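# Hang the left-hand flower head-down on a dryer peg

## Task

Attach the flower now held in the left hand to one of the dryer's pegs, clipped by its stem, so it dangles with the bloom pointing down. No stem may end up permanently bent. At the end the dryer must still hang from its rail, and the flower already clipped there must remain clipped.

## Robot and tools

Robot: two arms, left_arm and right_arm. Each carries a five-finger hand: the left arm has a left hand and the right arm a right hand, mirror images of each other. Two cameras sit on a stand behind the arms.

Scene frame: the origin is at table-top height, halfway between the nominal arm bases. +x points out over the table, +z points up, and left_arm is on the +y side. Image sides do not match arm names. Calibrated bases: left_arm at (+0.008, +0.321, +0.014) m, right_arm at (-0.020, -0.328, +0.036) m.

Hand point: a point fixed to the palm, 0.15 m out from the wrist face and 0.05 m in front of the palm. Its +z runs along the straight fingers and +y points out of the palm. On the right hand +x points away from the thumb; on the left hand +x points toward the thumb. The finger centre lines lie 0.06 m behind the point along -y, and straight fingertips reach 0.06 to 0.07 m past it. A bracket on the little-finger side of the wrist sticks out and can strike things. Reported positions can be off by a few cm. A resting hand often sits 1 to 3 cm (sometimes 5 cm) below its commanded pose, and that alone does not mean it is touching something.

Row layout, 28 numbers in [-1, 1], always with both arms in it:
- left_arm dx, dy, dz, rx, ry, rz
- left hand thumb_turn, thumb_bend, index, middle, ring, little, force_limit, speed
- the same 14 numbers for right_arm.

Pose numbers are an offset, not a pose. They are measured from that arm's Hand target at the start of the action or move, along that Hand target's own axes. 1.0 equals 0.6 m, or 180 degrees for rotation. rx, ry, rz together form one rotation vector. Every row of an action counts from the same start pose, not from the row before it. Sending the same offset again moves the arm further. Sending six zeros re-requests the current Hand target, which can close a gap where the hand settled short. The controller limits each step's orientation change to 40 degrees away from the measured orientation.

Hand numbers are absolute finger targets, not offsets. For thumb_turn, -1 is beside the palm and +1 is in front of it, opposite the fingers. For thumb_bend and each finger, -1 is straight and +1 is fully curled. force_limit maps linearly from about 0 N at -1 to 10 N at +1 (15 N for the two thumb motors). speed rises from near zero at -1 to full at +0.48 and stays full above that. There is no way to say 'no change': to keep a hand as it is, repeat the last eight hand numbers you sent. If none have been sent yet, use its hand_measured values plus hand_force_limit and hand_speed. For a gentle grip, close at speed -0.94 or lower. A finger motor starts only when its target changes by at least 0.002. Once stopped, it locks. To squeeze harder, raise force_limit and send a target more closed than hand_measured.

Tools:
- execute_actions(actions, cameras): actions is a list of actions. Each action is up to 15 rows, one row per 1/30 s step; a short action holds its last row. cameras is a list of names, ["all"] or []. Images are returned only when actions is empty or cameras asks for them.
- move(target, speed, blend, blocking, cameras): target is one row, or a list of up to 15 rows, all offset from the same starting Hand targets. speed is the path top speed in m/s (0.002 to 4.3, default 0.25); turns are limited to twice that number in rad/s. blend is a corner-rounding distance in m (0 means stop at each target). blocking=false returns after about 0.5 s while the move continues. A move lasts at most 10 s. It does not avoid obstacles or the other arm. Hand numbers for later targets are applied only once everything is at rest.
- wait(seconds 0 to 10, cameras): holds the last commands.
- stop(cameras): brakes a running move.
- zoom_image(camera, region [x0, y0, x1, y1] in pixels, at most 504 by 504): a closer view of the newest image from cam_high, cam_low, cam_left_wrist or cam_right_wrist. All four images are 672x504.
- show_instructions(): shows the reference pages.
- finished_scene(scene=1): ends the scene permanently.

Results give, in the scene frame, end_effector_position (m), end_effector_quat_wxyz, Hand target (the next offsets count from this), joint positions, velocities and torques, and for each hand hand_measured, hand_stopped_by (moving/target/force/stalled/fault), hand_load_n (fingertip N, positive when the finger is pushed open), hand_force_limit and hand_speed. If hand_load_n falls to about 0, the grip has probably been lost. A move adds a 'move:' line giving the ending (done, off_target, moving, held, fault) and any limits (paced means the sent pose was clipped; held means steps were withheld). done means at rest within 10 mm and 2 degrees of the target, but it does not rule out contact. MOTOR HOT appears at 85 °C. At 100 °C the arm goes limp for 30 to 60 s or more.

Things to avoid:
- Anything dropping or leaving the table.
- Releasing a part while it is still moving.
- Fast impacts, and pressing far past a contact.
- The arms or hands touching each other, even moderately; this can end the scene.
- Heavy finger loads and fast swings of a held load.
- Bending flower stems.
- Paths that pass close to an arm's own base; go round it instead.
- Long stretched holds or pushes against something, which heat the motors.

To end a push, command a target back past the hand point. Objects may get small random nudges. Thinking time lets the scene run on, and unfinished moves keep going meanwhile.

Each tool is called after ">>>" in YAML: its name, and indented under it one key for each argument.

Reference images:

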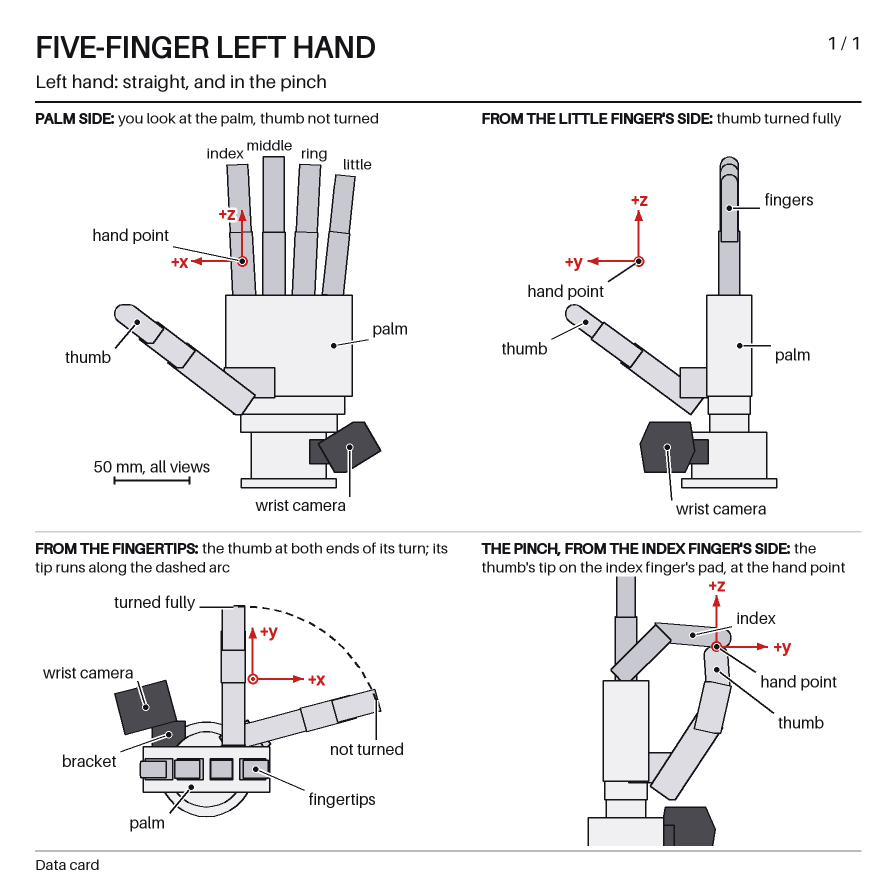

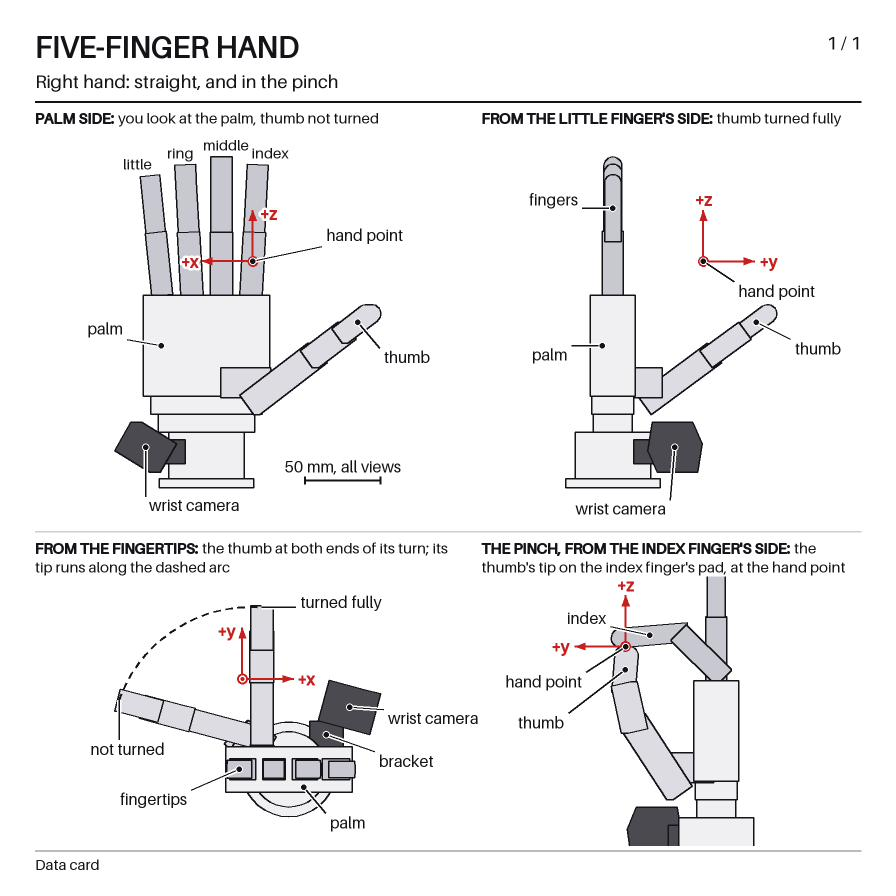

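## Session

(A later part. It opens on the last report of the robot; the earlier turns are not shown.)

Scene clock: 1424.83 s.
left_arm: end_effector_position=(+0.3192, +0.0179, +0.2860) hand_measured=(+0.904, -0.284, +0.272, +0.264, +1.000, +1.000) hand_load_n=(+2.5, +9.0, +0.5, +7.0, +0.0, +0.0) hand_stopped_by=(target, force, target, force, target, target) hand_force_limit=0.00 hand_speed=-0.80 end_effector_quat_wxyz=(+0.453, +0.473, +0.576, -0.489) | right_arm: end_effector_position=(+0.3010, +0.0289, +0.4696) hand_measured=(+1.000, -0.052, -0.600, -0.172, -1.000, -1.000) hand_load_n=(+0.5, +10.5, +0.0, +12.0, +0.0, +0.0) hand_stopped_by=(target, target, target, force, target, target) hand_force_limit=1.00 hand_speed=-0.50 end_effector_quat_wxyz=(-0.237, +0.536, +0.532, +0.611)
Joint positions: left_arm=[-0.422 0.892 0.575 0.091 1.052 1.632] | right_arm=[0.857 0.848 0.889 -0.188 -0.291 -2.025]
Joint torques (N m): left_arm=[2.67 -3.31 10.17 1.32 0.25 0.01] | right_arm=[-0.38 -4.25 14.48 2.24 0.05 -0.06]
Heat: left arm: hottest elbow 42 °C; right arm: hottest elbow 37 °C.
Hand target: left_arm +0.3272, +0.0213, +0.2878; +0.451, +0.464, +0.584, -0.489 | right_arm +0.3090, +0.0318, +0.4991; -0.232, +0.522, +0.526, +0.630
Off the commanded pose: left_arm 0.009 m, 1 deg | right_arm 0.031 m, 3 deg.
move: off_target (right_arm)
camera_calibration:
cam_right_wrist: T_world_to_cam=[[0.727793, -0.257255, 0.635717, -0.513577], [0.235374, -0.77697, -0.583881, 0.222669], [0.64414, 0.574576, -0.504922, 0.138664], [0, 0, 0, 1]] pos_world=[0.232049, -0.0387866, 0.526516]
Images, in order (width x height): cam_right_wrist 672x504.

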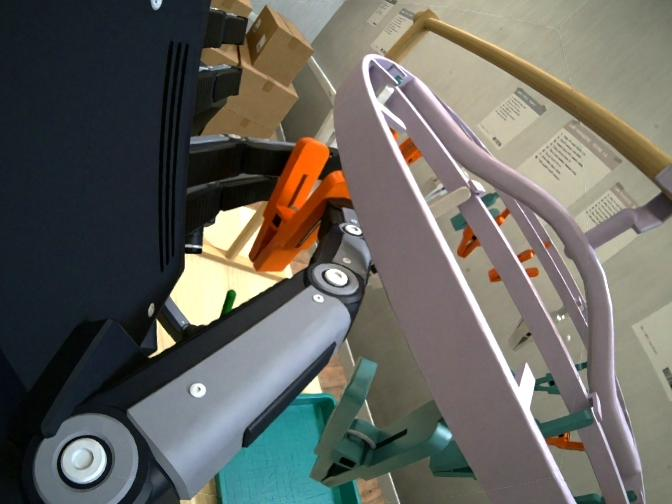

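>>> move:
  target: [0,0,0,0,0,0,0.904,-0.284,0.272,0.264,1,1,0,-0.8,0,0,0,0,0,0,1,-0.05,-0.6,-0.21,-1,-1,1,-0.5]
  speed: 0.05

>>> move:
  target: [0,0,0,0,0,0,0.904,-0.284,0.272,0.264,1,1,0,-0.8,0,0,0,0,0,0,1,-0.05,-0.6,0.26,-1,-1,1,0.5]
  speed: 0.05
  cameras: ["cam_right_wrist"]

>>> zoom_image:
  camera: "cam_right_wrist"
  region: [220, 120, 380, 280]

Scene clock: 1426.33 s.
left_arm: end_effector_position=(+0.3192, +0.0179, +0.2860) hand_measured=(+0.904, -0.284, +0.272, +0.264, +1.000, +1.000) hand_load_n=(+2.5, +8.5, +0.5, +7.0, +0.0, +0.0) hand_stopped_by=(target, force, target, force, target, target) hand_force_limit=0.00 hand_speed=-0.80 end_effector_quat_wxyz=(+0.453, +0.473, +0.576, -0.489) | right_arm: end_effector_position=(+0.3011, +0.0288, +0.4696) hand_measured=(+1.000, -0.052, -0.600, -0.210, -1.000, -1.000) hand_load_n=(+0.5, +3.0, +0.0, +4.0, +0.0, +0.0) hand_stopped_by=(target, target, target, target, target, target) hand_force_limit=1.00 hand_speed=-0.50 end_effector_quat_wxyz=(-0.237, +0.536, +0.532, +0.611)
Joint positions: left_arm=[-0.422 0.892 0.575 0.091 1.052 1.632] | right_arm=[0.857 0.848 0.889 -0.188 -0.291 -2.025]
Joint torques (N m): left_arm=[2.67 -3.31 10.15 1.33 0.25 0.01] | right_arm=[-0.26 -4.42 14.45 2.32 0.08 -0.04]
Heat: left arm: hottest elbow 42 °C; right arm: hottest elbow 38 °C.
Hand target: left_arm +0.3272, +0.0213, +0.2878; +0.451, +0.464, +0.584, -0.489 | right_arm +0.3090, +0.0318, +0.4991; -0.232, +0.522, +0.526, +0.630
Off the commanded pose: left_arm 0.009 m, 1 deg | right_arm 0.031 m, 3 deg.
move: off_target (right_arm)

Scene clock: 1426.83 s.
left_arm: end_effector_position=(+0.3192, +0.0179, +0.2860) hand_measured=(+0.904, -0.284, +0.272, +0.264, +1.000, +1.000) hand_load_n=(+2.5, +8.5, +0.5, +7.0, +0.0, +0.0) hand_stopped_by=(target, force, target, force, target, target) hand_force_limit=0.00 hand_speed=-0.80 end_effector_quat_wxyz=(+0.453, +0.473, +0.576, -0.489) | right_arm: end_effector_position=(+0.3011, +0.0288, +0.4696) hand_measured=(+1.000, -0.052, -0.600, -0.124, -1.000, -1.000) hand_load_n=(+0.5, +17.0, +0.0, +19.0, +0.0, +0.0) hand_stopped_by=(target, target, target, force, target, target) hand_force_limit=1.00 hand_speed=0.50 end_effector_quat_wxyz=(-0.237, +0.536, +0.532, +0.612)
Joint positions: left_arm=[-0.422 0.892 0.575 0.091 1.052 1.632] | right_arm=[0.857 0.848 0.889 -0.188 -0.291 -2.025]
Joint torques (N m): left_arm=[2.67 -3.31 10.17 1.33 0.24 0.01] | right_arm=[-0.44 -4.07 14.53 2.33 0.02 -0.04]
Heat: left arm: hottest elbow 42 °C; right arm: hottest elbow 38 °C.
Hand target: left_arm +0.3272, +0.0213, +0.2878; +0.451, +0.464, +0.584, -0.489 | right_arm +0.3090, +0.0318, +0.4991; -0.232, +0.522, +0.526, +0.630
Off the commanded pose: left_arm 0.009 m, 1 deg | right_arm 0.031 m, 3 deg.
move: off_target (right_arm)
camera_calibration:
cam_right_wrist: T_world_to_cam=[[0.727359, -0.25759, 0.636079, -0.513754], [0.235059, -0.777299, -0.58357, 0.22254], [0.644745, 0.573981, -0.504827, 0.138387], [0, 0, 0, 1]] pos_world=[0.23215, -0.038789, 0.526517]
Images, in order (width x height): cam_right_wrist 672x504.

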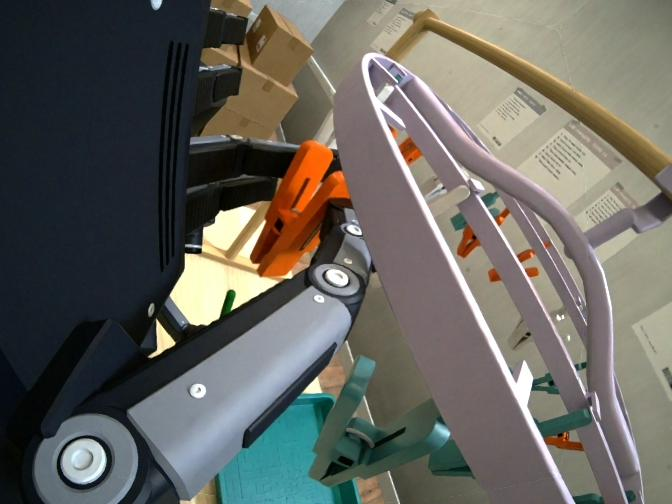

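Scaled by 3.150 from the camera's 672x504 image, which has a finer 960x720 frame.

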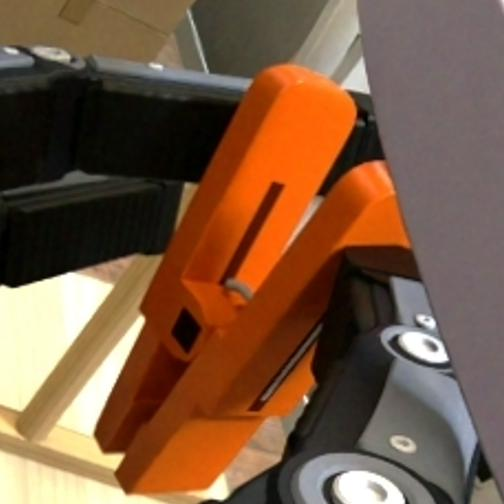

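>>> zoom_image:
  camera: "cam_right_wrist"
  region: [235, 220, 305, 290]

>>> zoom_image:
  camera: "cam_right_wrist"
  region: [200, 240, 300, 340]

Scaled by 7.200 from the camera's 672x504 image, which has a finer 960x720 frame.

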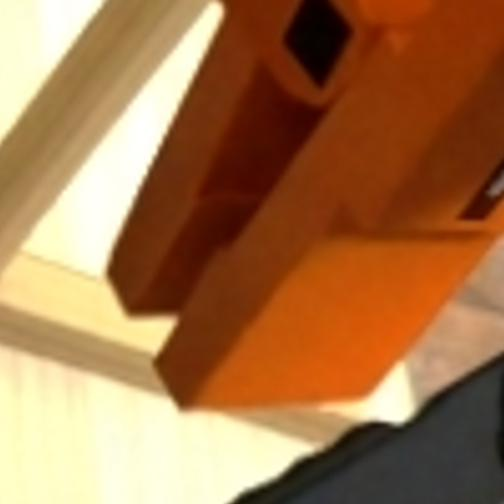

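Scaled by 5.040 from the camera's 672x504 image, which has a finer 960x720 frame.

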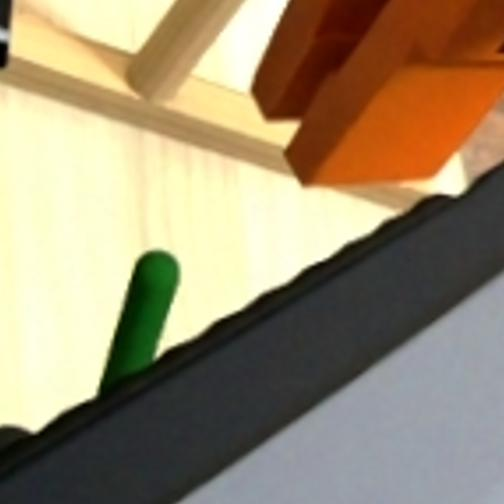

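>>> wait:
  seconds: 0.1
  cameras: ["cam_high","cam_low"]

>>> zoom_image:
  camera: "cam_high"
  region: [430, 85, 480, 135]

>>> zoom_image:
  camera: "cam_low"
  region: [310, 110, 390, 190]

Scene clock: 1434.57 s.
left_arm: end_effector_position=(+0.3192, +0.0179, +0.2860) hand_measured=(+0.904, -0.284, +0.272, +0.264, +1.000, +1.000) hand_load_n=(+2.5, +8.5, +0.5, +7.0, +0.0, +0.0) hand_stopped_by=(target, force, target, force, target, target) hand_force_limit=0.00 hand_speed=-0.80 end_effector_quat_wxyz=(+0.453, +0.473, +0.576, -0.489) | right_arm: end_effector_position=(+0.3011, +0.0288, +0.4696) hand_measured=(+1.000, -0.052, -0.600, -0.124, -1.000, -1.000) hand_load_n=(+0.5, +17.0, +0.0, +19.0, +0.0, +0.0) hand_stopped_by=(target, target, target, force, target, target) hand_force_limit=1.00 hand_speed=0.50 end_effector_quat_wxyz=(-0.237, +0.536, +0.532, +0.612)
Joint positions: left_arm=[-0.422 0.892 0.575 0.091 1.052 1.632] | right_arm=[0.857 0.848 0.889 -0.188 -0.291 -2.025]
Joint torques (N m): left_arm=[2.67 -3.31 10.15 1.32 0.25 0.01] | right_arm=[-0.32 -3.9 14.42 2.33 0.03 -0.06]
Heat: left arm: hottest elbow 42 °C; right arm: hottest elbow 39 °C.
Hand target: left_arm +0.3272, +0.0213, +0.2878; +0.451, +0.464, +0.584, -0.489 | right_arm +0.3090, +0.0318, +0.4991; -0.232, +0.522, +0.526, +0.630
Off the commanded pose: left_arm 0.009 m, 1 deg | right_arm 0.031 m, 3 deg.
wait: 0.10 s; at rest from the start
Images, in order (width x height): cam_high 672x504, cam_low 672x504.

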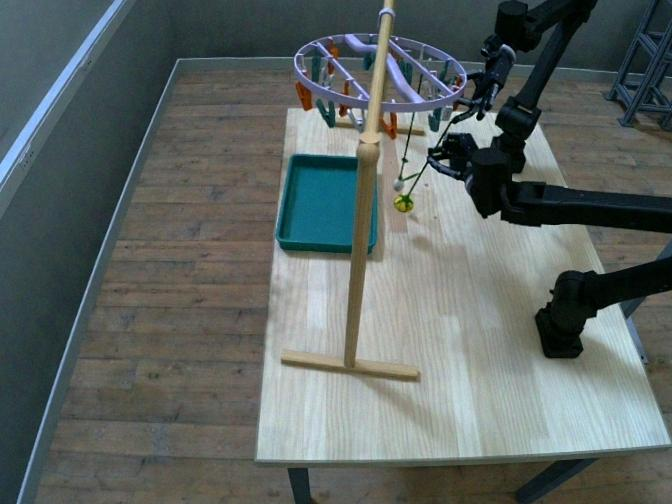

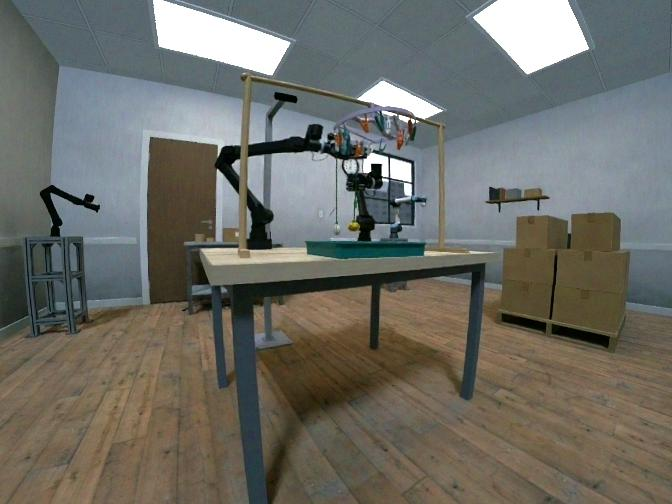

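Scaled by 10.080 from the camera's 672x504 image, which has a finer 960x720 frame.

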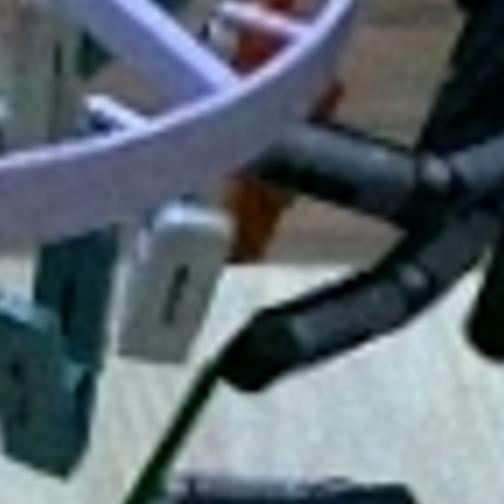

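Scaled by 6.300 from the camera's 672x504 image, which has a finer 960x720 frame.

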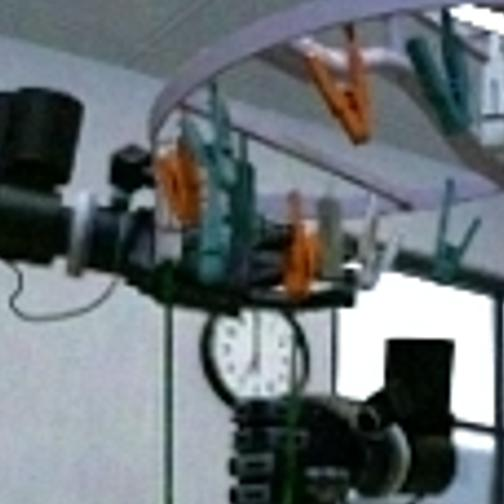

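>>> move:
  target: [-0.0650,0.0018,0.0023,0,0,0,0.904,-0.284,0.272,0.264,1,1,0,-0.8,0,0,0,0,0,0,1,-0.05,-0.6,0.26,-1,-1,1,0.5]
  speed: 0.06
  cameras: ["cam_high","cam_left_wrist","cam_right_wrist"]

>>> zoom_image:
  camera: "cam_right_wrist"
  region: [205, 220, 305, 320]

>>> zoom_image:
  camera: "cam_high"
  region: [430, 85, 480, 135]

Scene clock: 1440.60 s.
left_arm: end_effector_position=(+0.3223, +0.0163, +0.3007) hand_measured=(+0.904, -0.284, +0.272, +0.264, +1.000, +1.000) hand_load_n=(+2.5, +9.0, +0.5, +7.0, +0.0, +0.0) hand_stopped_by=(target, force, target, force, target, target) hand_force_limit=0.00 hand_speed=-0.80 end_effector_quat_wxyz=(+0.437, +0.466, +0.589, -0.494) | right_arm: end_effector_position=(+0.3011, +0.0288, +0.4696) hand_measured=(+1.000, -0.052, -0.600, -0.124, -1.000, -1.000) hand_load_n=(+0.0, +17.0, +0.0, +19.0, +0.0, +0.0) hand_stopped_by=(target, target, target, force, target, target) hand_force_limit=1.00 hand_speed=0.50 end_effector_quat_wxyz=(-0.237, +0.536, +0.532, +0.612)
Joint positions: left_arm=[-0.422 0.892 0.638 -0.01 1.052 1.626] | right_arm=[0.857 0.848 0.889 -0.188 -0.291 -2.025]
Joint torques (N m): left_arm=[2.26 -4.19 12.89 1.42 0.08 0.04] | right_arm=[-0.21 -4.01 14.43 2.28 0.03 -0.05]
Heat: left arm: hottest elbow 42 °C; right arm: hottest elbow 39 °C.
Hand target: left_arm +0.3347, +0.0161, +0.3258; +0.451, +0.464, +0.584, -0.489 | right_arm +0.3090, +0.0318, +0.4991; -0.232, +0.522, +0.526, +0.630
Off the commanded pose: left_arm 0.028 m, 2 deg | right_arm 0.031 m, 3 deg.
move: off_target (left_arm, right_arm)
camera_calibration:
cam_left_wrist: T_world_to_cam=[[-0.988767, -0.0752729, -0.129129, 0.367386], [0.0660687, 0.554839, -0.82933, 0.228214], [0.134072, -0.828545, -0.543633, 0.248806], [0, 0, 0, 1]] pos_world=[0.314823, 0.107179, 0.371964]
cam_right_wrist: T_world_to_cam=[[0.727359, -0.25759, 0.636079, -0.513754], [0.235059, -0.777299, -0.58357, 0.22254], [0.644745, 0.573981, -0.504827, 0.138387], [0, 0, 0, 1]] pos_world=[0.23215, -0.038789, 0.526517]
Images, in order (width x height): cam_high 672x504, cam_left_wrist 672x504, cam_right_wrist 672x504.

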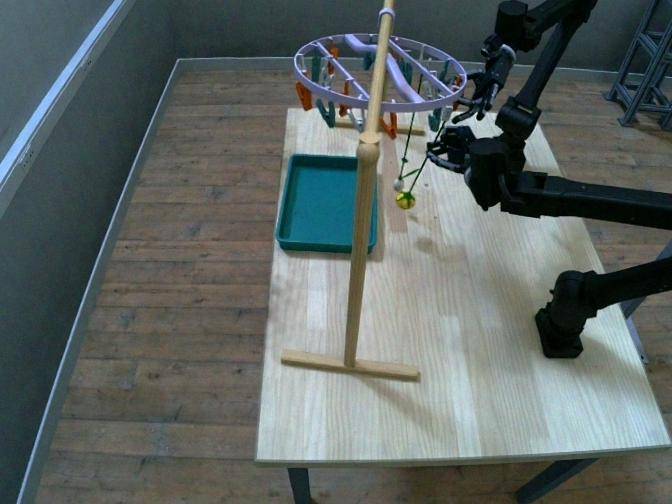

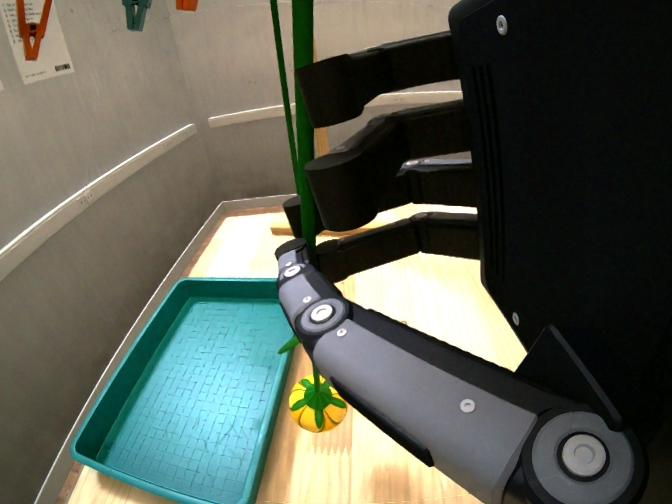

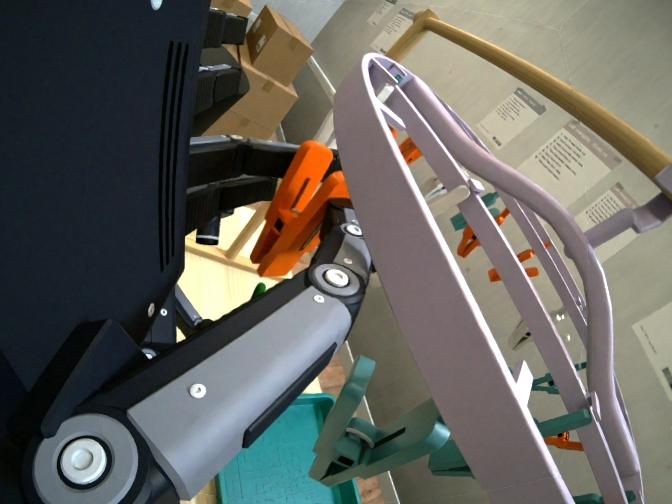

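Scaled by 5.040 from the camera's 672x504 image, which has a finer 960x720 frame.

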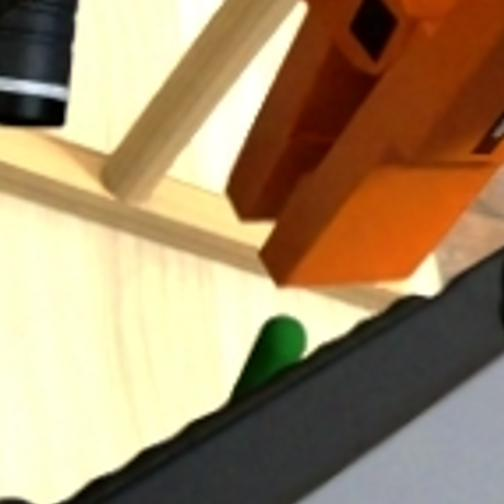

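Scaled by 10.080 from the camera's 672x504 image, which has a finer 960x720 frame.

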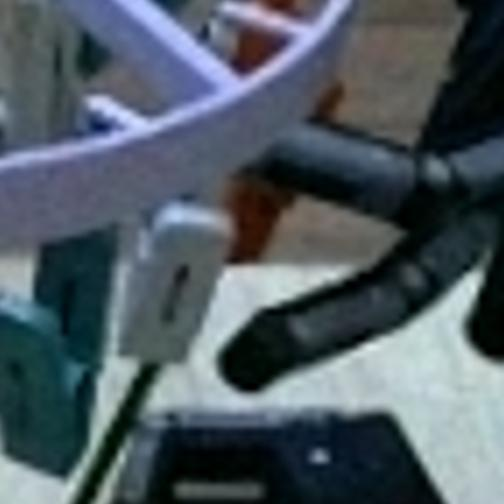

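>>> zoom_image:
  camera: "cam_right_wrist"
  region: [240, 255, 290, 305]

Scaled by 10.080 from the camera's 672x504 image, which has a finer 960x720 frame.

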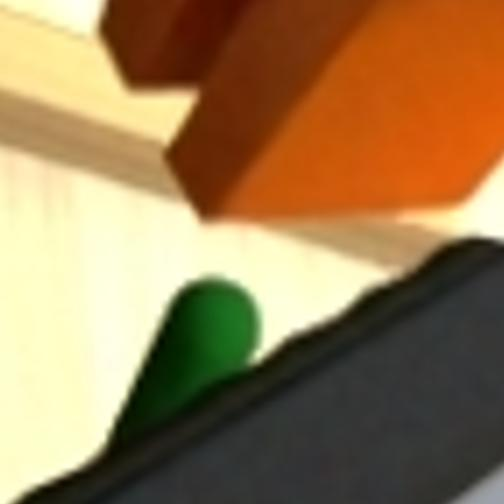

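>>> move:
  target:
    - [0,0,0,0,0,0,0.904,-0.284,0.272,0.264,1,1,0,-0.8,0,0,0,0,0,0,1,-0.05,-0.3,0.26,-1,-1,1,0.5]
    - [0,0,0,0,0,0,0.904,-0.284,0.272,0.264,1,1,0,-0.8,0,0,0,0,0,0,1,-0.05,-0.21,0.26,-1,-1,1,-0.6]
  speed: 0.05
  cameras: ["cam_right_wrist"]

>>> zoom_image:
  camera: "cam_right_wrist"
  region: [220, 120, 380, 280]

Scene clock: 1478.60 s.
left_arm: end_effector_position=(+0.3223, +0.0163, +0.3007) hand_measured=(+0.904, -0.284, +0.272, +0.264, +1.000, +1.000) hand_load_n=(+2.5, +8.5, +0.5, +7.0, +0.0, +0.0) hand_stopped_by=(target, force, target, force, target, target) hand_force_limit=0.00 hand_speed=-0.80 end_effector_quat_wxyz=(+0.437, +0.466, +0.589, -0.494) | right_arm: end_effector_position=(+0.3011, +0.0288, +0.4696) hand_measured=(+1.000, -0.052, -0.210, -0.124, -1.000, -1.000) hand_load_n=(+0.5, +17.0, +0.0, +19.0, +0.0, +0.0) hand_stopped_by=(target, target, target, force, target, target) hand_force_limit=1.00 hand_speed=-0.60 end_effector_quat_wxyz=(-0.237, +0.536, +0.532, +0.612)
Joint positions: left_arm=[-0.422 0.892 0.638 -0.01 1.052 1.626] | right_arm=[0.857 0.848 0.889 -0.188 -0.291 -2.025]
Joint torques (N m): left_arm=[2.2 -4.19 12.89 1.28 0.08 0.04] | right_arm=[-0.32 -3.84 14.46 2.28 0.05 -0.06]
Heat: left arm: hottest elbow 43 °C; right arm: hottest elbow 41 °C.
Hand target: left_arm +0.3347, +0.0161, +0.3259; +0.451, +0.465, +0.584, -0.489 | right_arm +0.3090, +0.0318, +0.4991; -0.232, +0.522, +0.526, +0.630
Off the commanded pose: left_arm 0.028 m, 2 deg | right_arm 0.031 m, 3 deg.
move: off_target (left_arm, right_arm); target 2's new numbers were sent with right_arm's hand 0.031 m and 3 deg from that target
camera_calibration:
cam_right_wrist: T_world_to_cam=[[0.727359, -0.25759, 0.636079, -0.513754], [0.235059, -0.777299, -0.58357, 0.22254], [0.644745, 0.573981, -0.504827, 0.138387], [0, 0, 0, 1]] pos_world=[0.23215, -0.038789, 0.526517]
Images, in order (width x height): cam_right_wrist 672x504.

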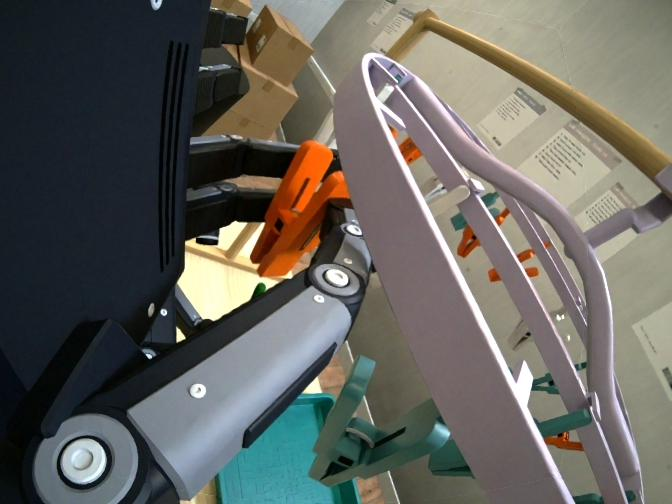

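Scaled by 3.150 from the camera's 672x504 image, which has a finer 960x720 frame.

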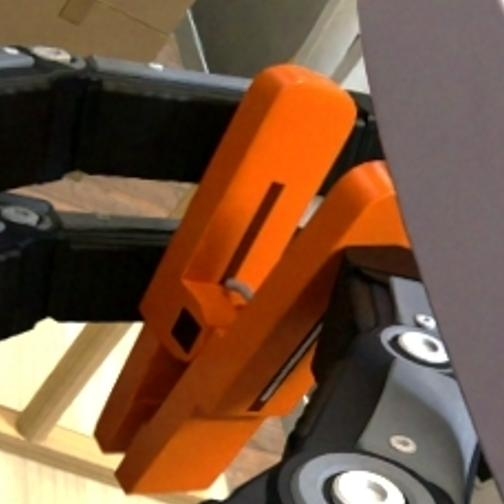

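>>> move:
  target: [0,0,0,0,0,0,0.904,-0.284,0.272,0.264,1,1,0,-0.8,0,0,0,0,0,0,1,-0.05,0.2,0.26,-1,-1,1,-0.5]
  speed: 0.05
  cameras: ["cam_right_wrist"]

>>> zoom_image:
  camera: "cam_right_wrist"
  region: [220, 120, 380, 280]

Scene clock: 1480.17 s.
left_arm: end_effector_position=(+0.3223, +0.0163, +0.3007) hand_measured=(+0.904, -0.284, +0.272, +0.264, +1.000, +1.000) hand_load_n=(+2.5, +8.5, +0.5, +7.0, +0.0, +0.0) hand_stopped_by=(target, force, target, force, target, target) hand_force_limit=0.00 hand_speed=-0.80 end_effector_quat_wxyz=(+0.437, +0.466, +0.589, -0.494) | right_arm: end_effector_position=(+0.3012, +0.0289, +0.4697) hand_measured=(+1.000, -0.054, -0.084, -0.124, -1.000, -1.000) hand_load_n=(-4.0, +23.0, +15.0, +9.5, +0.0, +0.5) hand_stopped_by=(target, target, force, force, target, target) hand_force_limit=1.00 hand_speed=-0.50 end_effector_quat_wxyz=(-0.237, +0.536, +0.532, +0.612)
Joint positions: left_arm=[-0.422 0.892 0.638 -0.01 1.052 1.626] | right_arm=[0.857 0.848 0.89 -0.188 -0.291 -2.025]
Joint torques (N m): left_arm=[2.26 -4.19 12.89 1.28 0.08 0.04] | right_arm=[-0.26 -4.01 14.49 2.28 0.05 -0.06]
Heat: left arm: hottest elbow 43 °C; right arm: hottest elbow 42 °C.
Hand target: left_arm +0.3347, +0.0161, +0.3259; +0.451, +0.465, +0.584, -0.489 | right_arm +0.3090, +0.0318, +0.4992; -0.232, +0.522, +0.526, +0.630
Off the commanded pose: left_arm 0.028 m, 2 deg | right_arm 0.031 m, 3 deg.
move: off_target (left_arm, right_arm)
camera_calibration:
cam_right_wrist: T_world_to_cam=[[0.727359, -0.25759, 0.636079, -0.51389], [0.235059, -0.777299, -0.58357, 0.222575], [0.644745, 0.573981, -0.504827, 0.138373], [0, 0, 0, 1]] pos_world=[0.23225, -0.038789, 0.526617]
Images, in order (width x height): cam_right_wrist 672x504.

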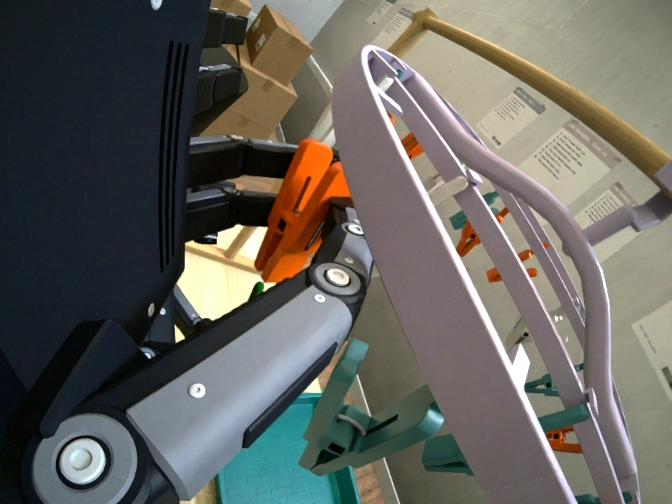

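Scaled by 3.150 from the camera's 672x504 image, which has a finer 960x720 frame.

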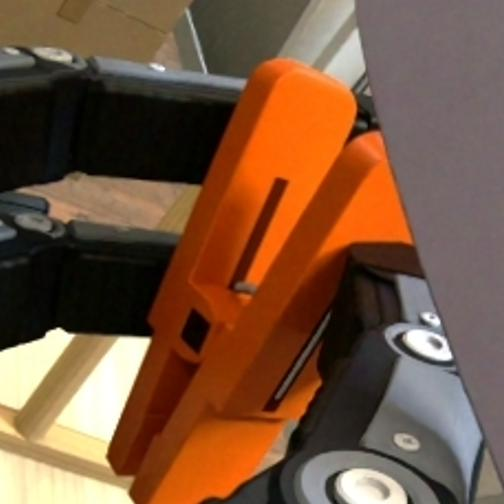

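>>> zoom_image:
  camera: "cam_right_wrist"
  region: [235, 220, 305, 290]

Scaled by 7.200 from the camera's 672x504 image, which has a finer 960x720 frame.

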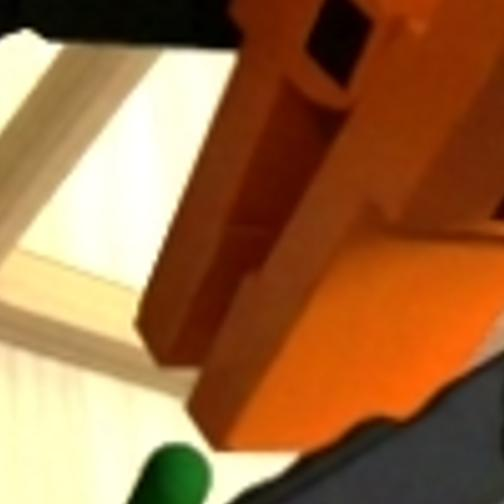

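>>> move:
  target: [0,0,0,0,0,0,0.904,-0.284,0.272,0.264,1,1,0,-0.8,0,0,0,0,0,0,1,-0.05,0.2,0.3,-1,-1,1,0.1]
  speed: 0.05
  cameras: ["cam_right_wrist"]

>>> zoom_image:
  camera: "cam_right_wrist"
  region: [235, 220, 305, 290]

Scene clock: 1482.03 s.
left_arm: end_effector_position=(+0.3223, +0.0163, +0.3007) hand_measured=(+0.904, -0.284, +0.272, +0.264, +1.000, +1.000) hand_load_n=(+2.5, +8.5, +0.5, +6.5, +0.0, +0.0) hand_stopped_by=(target, force, target, force, target, target) hand_force_limit=0.00 hand_speed=-0.80 end_effector_quat_wxyz=(+0.437, +0.466, +0.589, -0.494) | right_arm: end_effector_position=(+0.3013, +0.0288, +0.4697) hand_measured=(+1.000, -0.054, -0.084, -0.080, -1.000, -1.000) hand_load_n=(-0.5, +25.0, +8.5, +18.5, +0.0, +0.0) hand_stopped_by=(target, target, force, force, target, target) hand_force_limit=1.00 hand_speed=0.10 end_effector_quat_wxyz=(-0.237, +0.536, +0.532, +0.612)
Joint positions: left_arm=[-0.422 0.892 0.638 -0.01 1.052 1.626] | right_arm=[0.857 0.848 0.89 -0.188 -0.29 -2.025]
Joint torques (N m): left_arm=[2.26 -4.19 12.89 1.28 0.08 0.04] | right_arm=[-0.21 -4.07 14.41 2.28 -0.01 -0.04]
Heat: left arm: hottest elbow 44 °C; right arm: hottest elbow 42 °C.
Hand target: left_arm +0.3347, +0.0161, +0.3259; +0.451, +0.465, +0.584, -0.489 | right_arm +0.3090, +0.0318, +0.4992; -0.232, +0.522, +0.526, +0.630
Off the commanded pose: left_arm 0.028 m, 2 deg | right_arm 0.031 m, 3 deg.
move: off_target (left_arm, right_arm)
camera_calibration:
cam_right_wrist: T_world_to_cam=[[0.727115, -0.25812, 0.636143, -0.513889], [0.234504, -0.777505, -0.583519, 0.222667], [0.645222, 0.573464, -0.504805, 0.138231], [0, 0, 0, 1]] pos_world=[0.232251, -0.0387913, 0.526617]
Images, in order (width x height): cam_right_wrist 672x504.

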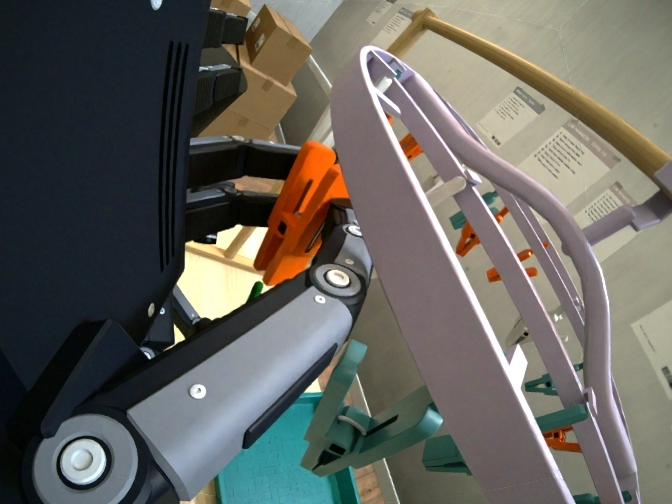

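Scaled by 7.200 from the camera's 672x504 image, which has a finer 960x720 frame.

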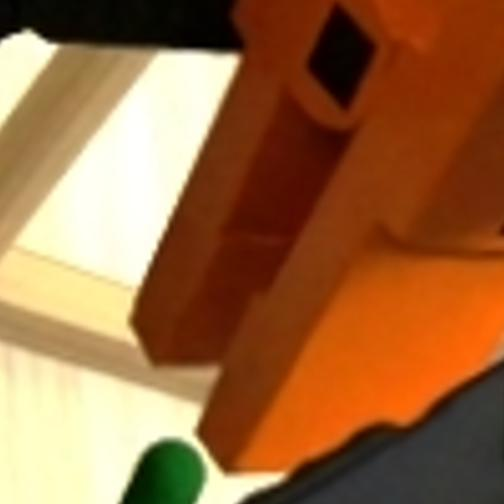

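>>> wait:
  seconds: 0.1
  cameras: ["cam_high"]

>>> zoom_image:
  camera: "cam_high"
  region: [436, 92, 472, 128]

Scene clock: 1487.97 s.
left_arm: end_effector_position=(+0.3223, +0.0163, +0.3007) hand_measured=(+0.904, -0.284, +0.272, +0.264, +1.000, +1.000) hand_load_n=(+2.5, +9.0, +0.5, +7.0, +0.0, +0.0) hand_stopped_by=(target, force, target, force, target, target) hand_force_limit=0.00 hand_speed=-0.80 end_effector_quat_wxyz=(+0.437, +0.466, +0.589, -0.494) | right_arm: end_effector_position=(+0.3013, +0.0288, +0.4697) hand_measured=(+1.000, -0.054, -0.084, -0.080, -1.000, -1.000) hand_load_n=(-0.5, +25.5, +9.0, +19.0, +0.0, +0.0) hand_stopped_by=(target, target, force, force, target, target) hand_force_limit=1.00 hand_speed=0.10 end_effector_quat_wxyz=(-0.237, +0.536, +0.532, +0.612)
Joint positions: left_arm=[-0.422 0.892 0.638 -0.01 1.052 1.626] | right_arm=[0.857 0.848 0.89 -0.188 -0.29 -2.025]
Joint torques (N m): left_arm=[2.26 -4.19 12.89 1.28 0.08 0.04] | right_arm=[-0.26 -3.72 14.43 2.3 0 -0.05]
Heat: left arm: hottest elbow 44 °C; right arm: hottest elbow 42 °C.
Hand target: left_arm +0.3347, +0.0161, +0.3259; +0.451, +0.465, +0.584, -0.489 | right_arm +0.3090, +0.0318, +0.4992; -0.232, +0.522, +0.526, +0.630
Off the commanded pose: left_arm 0.028 m, 2 deg | right_arm 0.031 m, 3 deg.
wait: 0.10 s; at rest from the start
Images, in order (width x height): cam_high 672x504.

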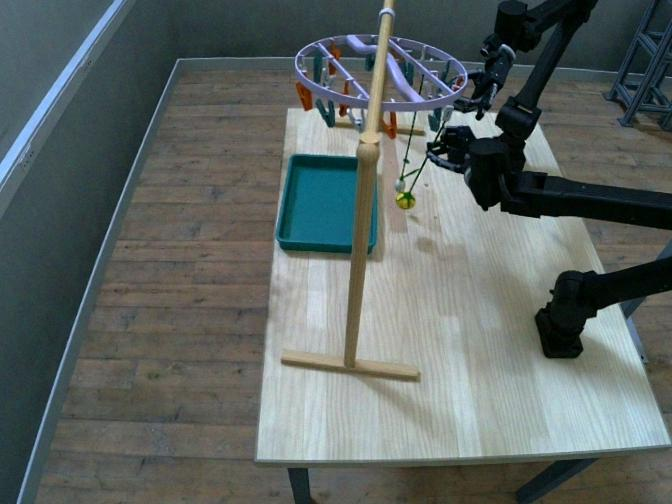

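Scaled by 14.000 from the camera's 672x504 image, which has a finer 960x720 frame.

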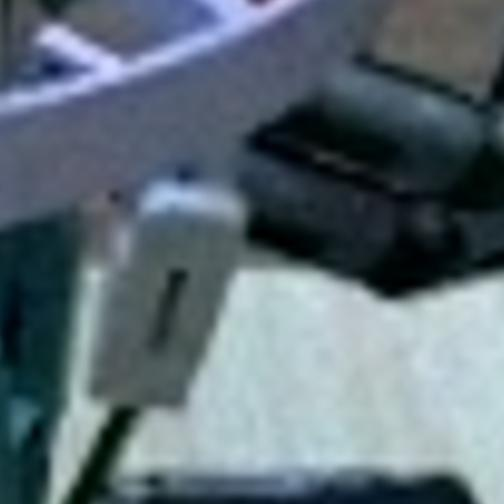

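>>> move:
  target: [-0.0022,-0.0020,0.0219,0.0056,-0.0344,-0.0026,0.904,-0.284,0.272,0.264,1,1,0,-0.8,0,0,0,0,0,0,1,-0.05,0.2,0.3,-1,-1,1,0.1]
  speed: 0.05
  cameras: ["cam_left_wrist","cam_right_wrist"]

>>> zoom_image:
  camera: "cam_right_wrist"
  region: [230, 235, 300, 305]

Scene clock: 1493.10 s.
left_arm: end_effector_position=(+0.3373, +0.0076, +0.3345) hand_measured=(+0.904, -0.284, +0.272, +0.264, +1.000, +1.000) hand_load_n=(+2.5, +8.5, +0.5, +6.5, +0.0, +0.0) hand_stopped_by=(target, force, target, force, target, target) hand_force_limit=0.00 hand_speed=-0.80 end_effector_quat_wxyz=(+0.484, +0.441, +0.554, -0.514) | right_arm: end_effector_position=(+0.3016, +0.0301, +0.4757) hand_measured=(+1.000, -0.054, -0.084, -0.080, -1.000, -1.000) hand_load_n=(-1.0, +23.5, +8.5, +18.5, +0.0, +0.0) hand_stopped_by=(target, target, force, force, target, target) hand_force_limit=1.00 hand_speed=0.10 end_effector_quat_wxyz=(-0.235, +0.530, +0.534, +0.615)
Joint positions: left_arm=[-0.422 0.926 0.623 0.299 1.04 1.43] | right_arm=[0.857 0.851 0.9 -0.188 -0.293 -2.036]
Joint torques (N m): left_arm=[0.09 -3.78 8.21 2.29 -0.12 0] | right_arm=[-0.32 -4.31 13.76 2.3 0.11 0.09]
Heat: left arm: hottest elbow 44 °C; right arm: hottest elbow 42 °C.
Hand target: left_arm +0.3348, +0.0028, +0.3256; +0.476, +0.439, +0.557, -0.521 | right_arm +0.3089, +0.0317, +0.4993; -0.232, +0.522, +0.526, +0.630
Off the commanded pose: left_arm 0.010 m, 1 deg | right_arm 0.025 m, 2 deg.
move: off_target (right_arm)
camera_calibration:
cam_left_wrist: T_world_to_cam=[[-0.980344, -0.118504, -0.157742, 0.392932], [0.0888722, 0.448568, -0.889319, 0.273397], [0.176146, -0.885857, -0.429219, 0.205889], [0, 0, 0, 1]] pos_world=[0.324645, 0.106315, 0.39349]
cam_right_wrist: T_world_to_cam=[[0.719377, -0.255589, 0.645888, -0.519947], [0.246452, -0.775434, -0.581347, 0.222459], [0.649429, 0.577388, -0.494839, 0.134199], [0, 0, 0, 1]] pos_world=[0.23206, -0.0378753, 0.53156]
Images, in order (width x height): cam_left_wrist 672x504, cam_right_wrist 672x504.

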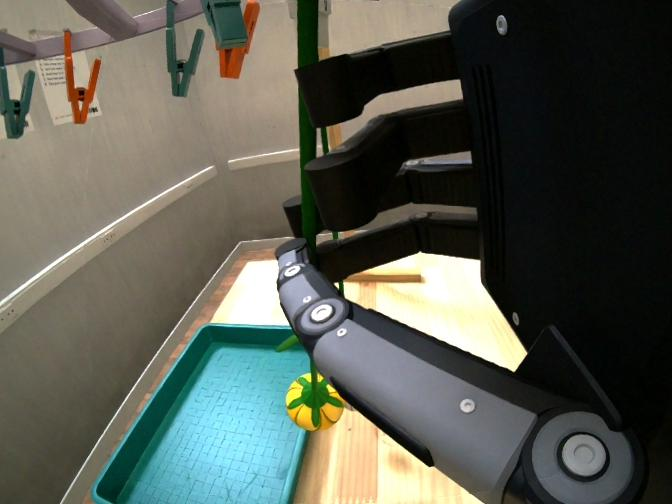

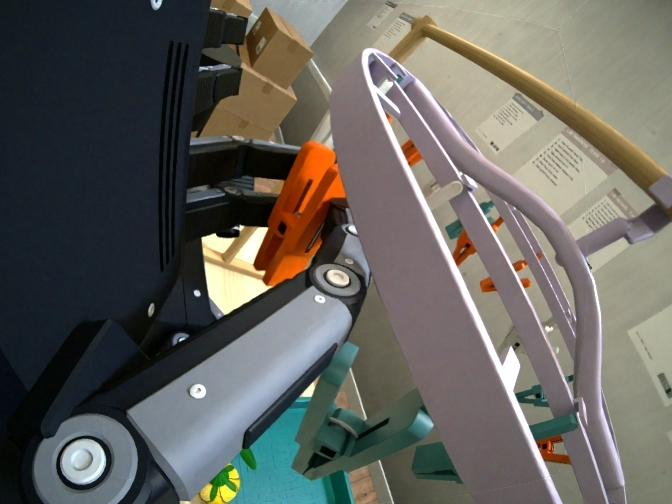

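Scaled by 7.200 from the camera's 672x504 image, which has a finer 960x720 frame.

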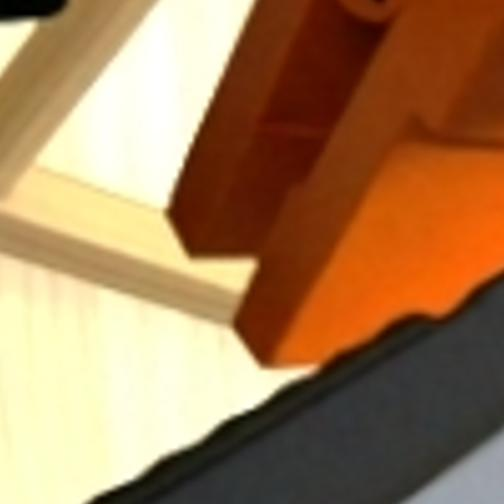

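>>> wait:
  seconds: 0.1
  cameras: ["cam_high","cam_right_wrist","cam_left_wrist"]

>>> zoom_image:
  camera: "cam_high"
  region: [430, 85, 480, 135]

>>> zoom_image:
  camera: "cam_right_wrist"
  region: [230, 120, 430, 320]

>>> zoom_image:
  camera: "cam_left_wrist"
  region: [180, 0, 380, 200]

Scene clock: 1494.53 s.
left_arm: end_effector_position=(+0.3373, +0.0076, +0.3344) hand_measured=(+0.904, -0.284, +0.272, +0.264, +1.000, +1.000) hand_load_n=(+2.5, +8.5, +0.5, +6.5, +0.0, +0.0) hand_stopped_by=(target, force, target, force, target, target) hand_force_limit=0.00 hand_speed=-0.80 end_effector_quat_wxyz=(+0.484, +0.440, +0.554, -0.515) | right_arm: end_effector_position=(+0.3016, +0.0301, +0.4757) hand_measured=(+1.000, -0.054, -0.084, -0.080, -1.000, -1.000) hand_load_n=(-1.0, +23.5, +8.5, +18.5, +0.0, +0.0) hand_stopped_by=(target, target, force, force, target, target) hand_force_limit=1.00 hand_speed=0.10 end_effector_quat_wxyz=(-0.235, +0.530, +0.534, +0.615)
Joint positions: left_arm=[-0.422 0.926 0.623 0.299 1.04 1.43] | right_arm=[0.857 0.851 0.9 -0.188 -0.293 -2.036]
Joint torques (N m): left_arm=[0.09 -3.78 8.21 2.3 -0.12 0.01] | right_arm=[-0.15 -4.37 13.68 2.24 0.12 0.07]
Heat: left arm: hottest elbow 44 °C; right arm: hottest elbow 42 °C.
Hand target: left_arm +0.3348, +0.0028, +0.3256; +0.476, +0.439, +0.557, -0.520 | right_arm +0.3089, +0.0317, +0.4993; -0.232, +0.522, +0.526, +0.630
Off the commanded pose: left_arm 0.010 m, 1 deg | right_arm 0.025 m, 2 deg.
wait: 0.10 s; at rest from the start
camera_calibration:
cam_left_wrist: T_world_to_cam=[[-0.980396, -0.118596, -0.157348, 0.392788], [0.0884679, 0.448604, -0.889341, 0.273443], [0.176059, -0.885827, -0.429317, 0.205909], [0, 0, 0, 1]] pos_world=[0.324645, 0.106315, 0.393389]
cam_right_wrist: T_world_to_cam=[[0.719377, -0.255589, 0.645888, -0.519947], [0.246452, -0.775434, -0.581347, 0.222459], [0.649429, 0.577388, -0.494839, 0.134199], [0, 0, 0, 1]] pos_world=[0.23206, -0.0378753, 0.53156]
Images, in order (width x height): cam_high 672x504, cam_left_wrist 672x504, cam_right_wrist 672x504.

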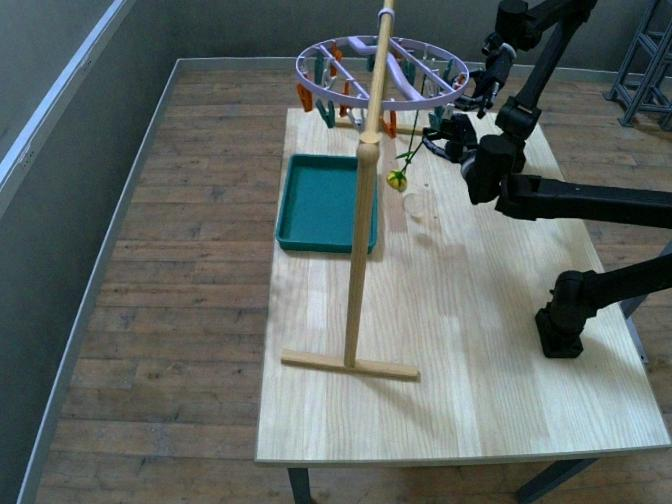

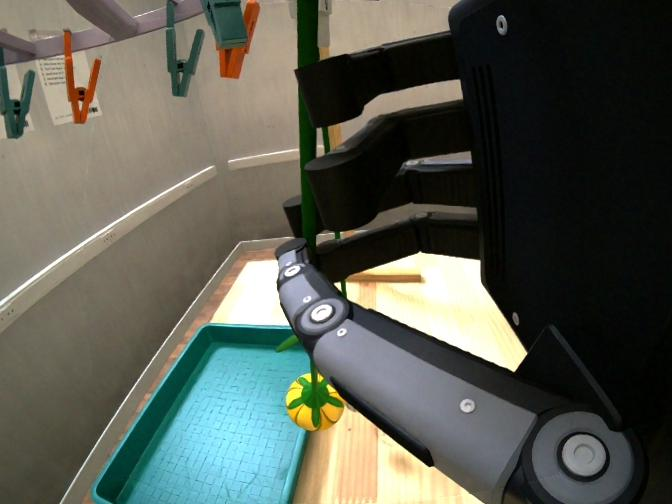

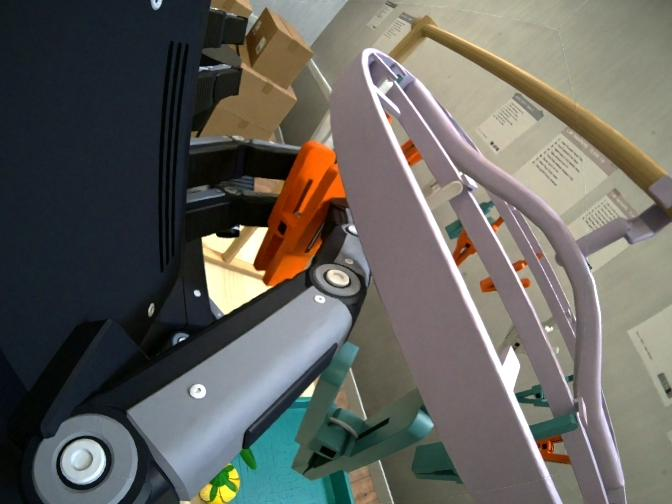

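Scaled by 10.080 from the camera's 672x504 image, which has a finer 960x720 frame.

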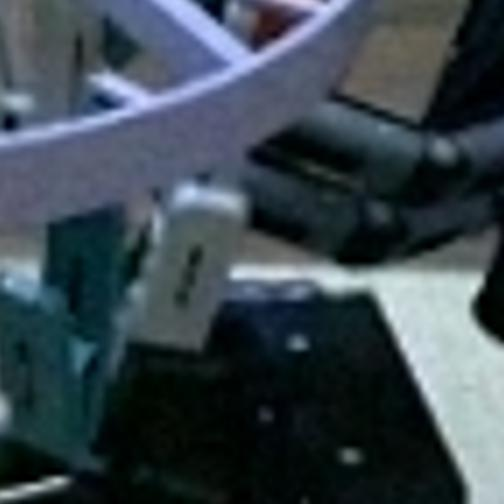

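Scaled by 2.520 from the camera's 672x504 image, which has a finer 960x720 frame.

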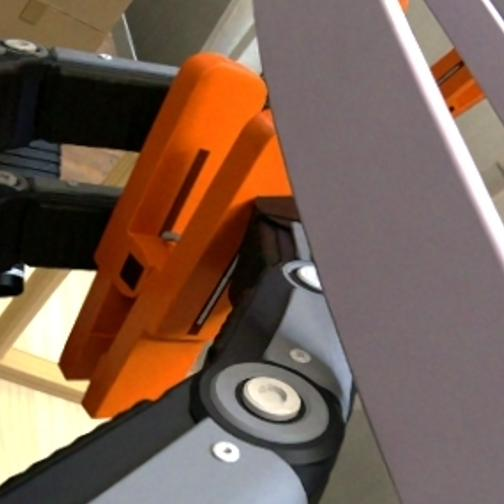

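Scaled by 2.520 from the camera's 672x504 image, which has a finer 960x720 frame.

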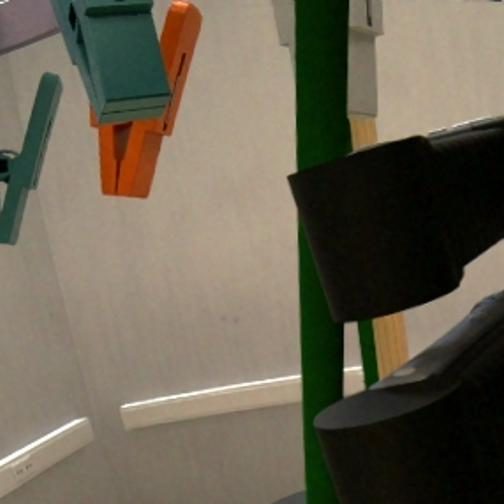

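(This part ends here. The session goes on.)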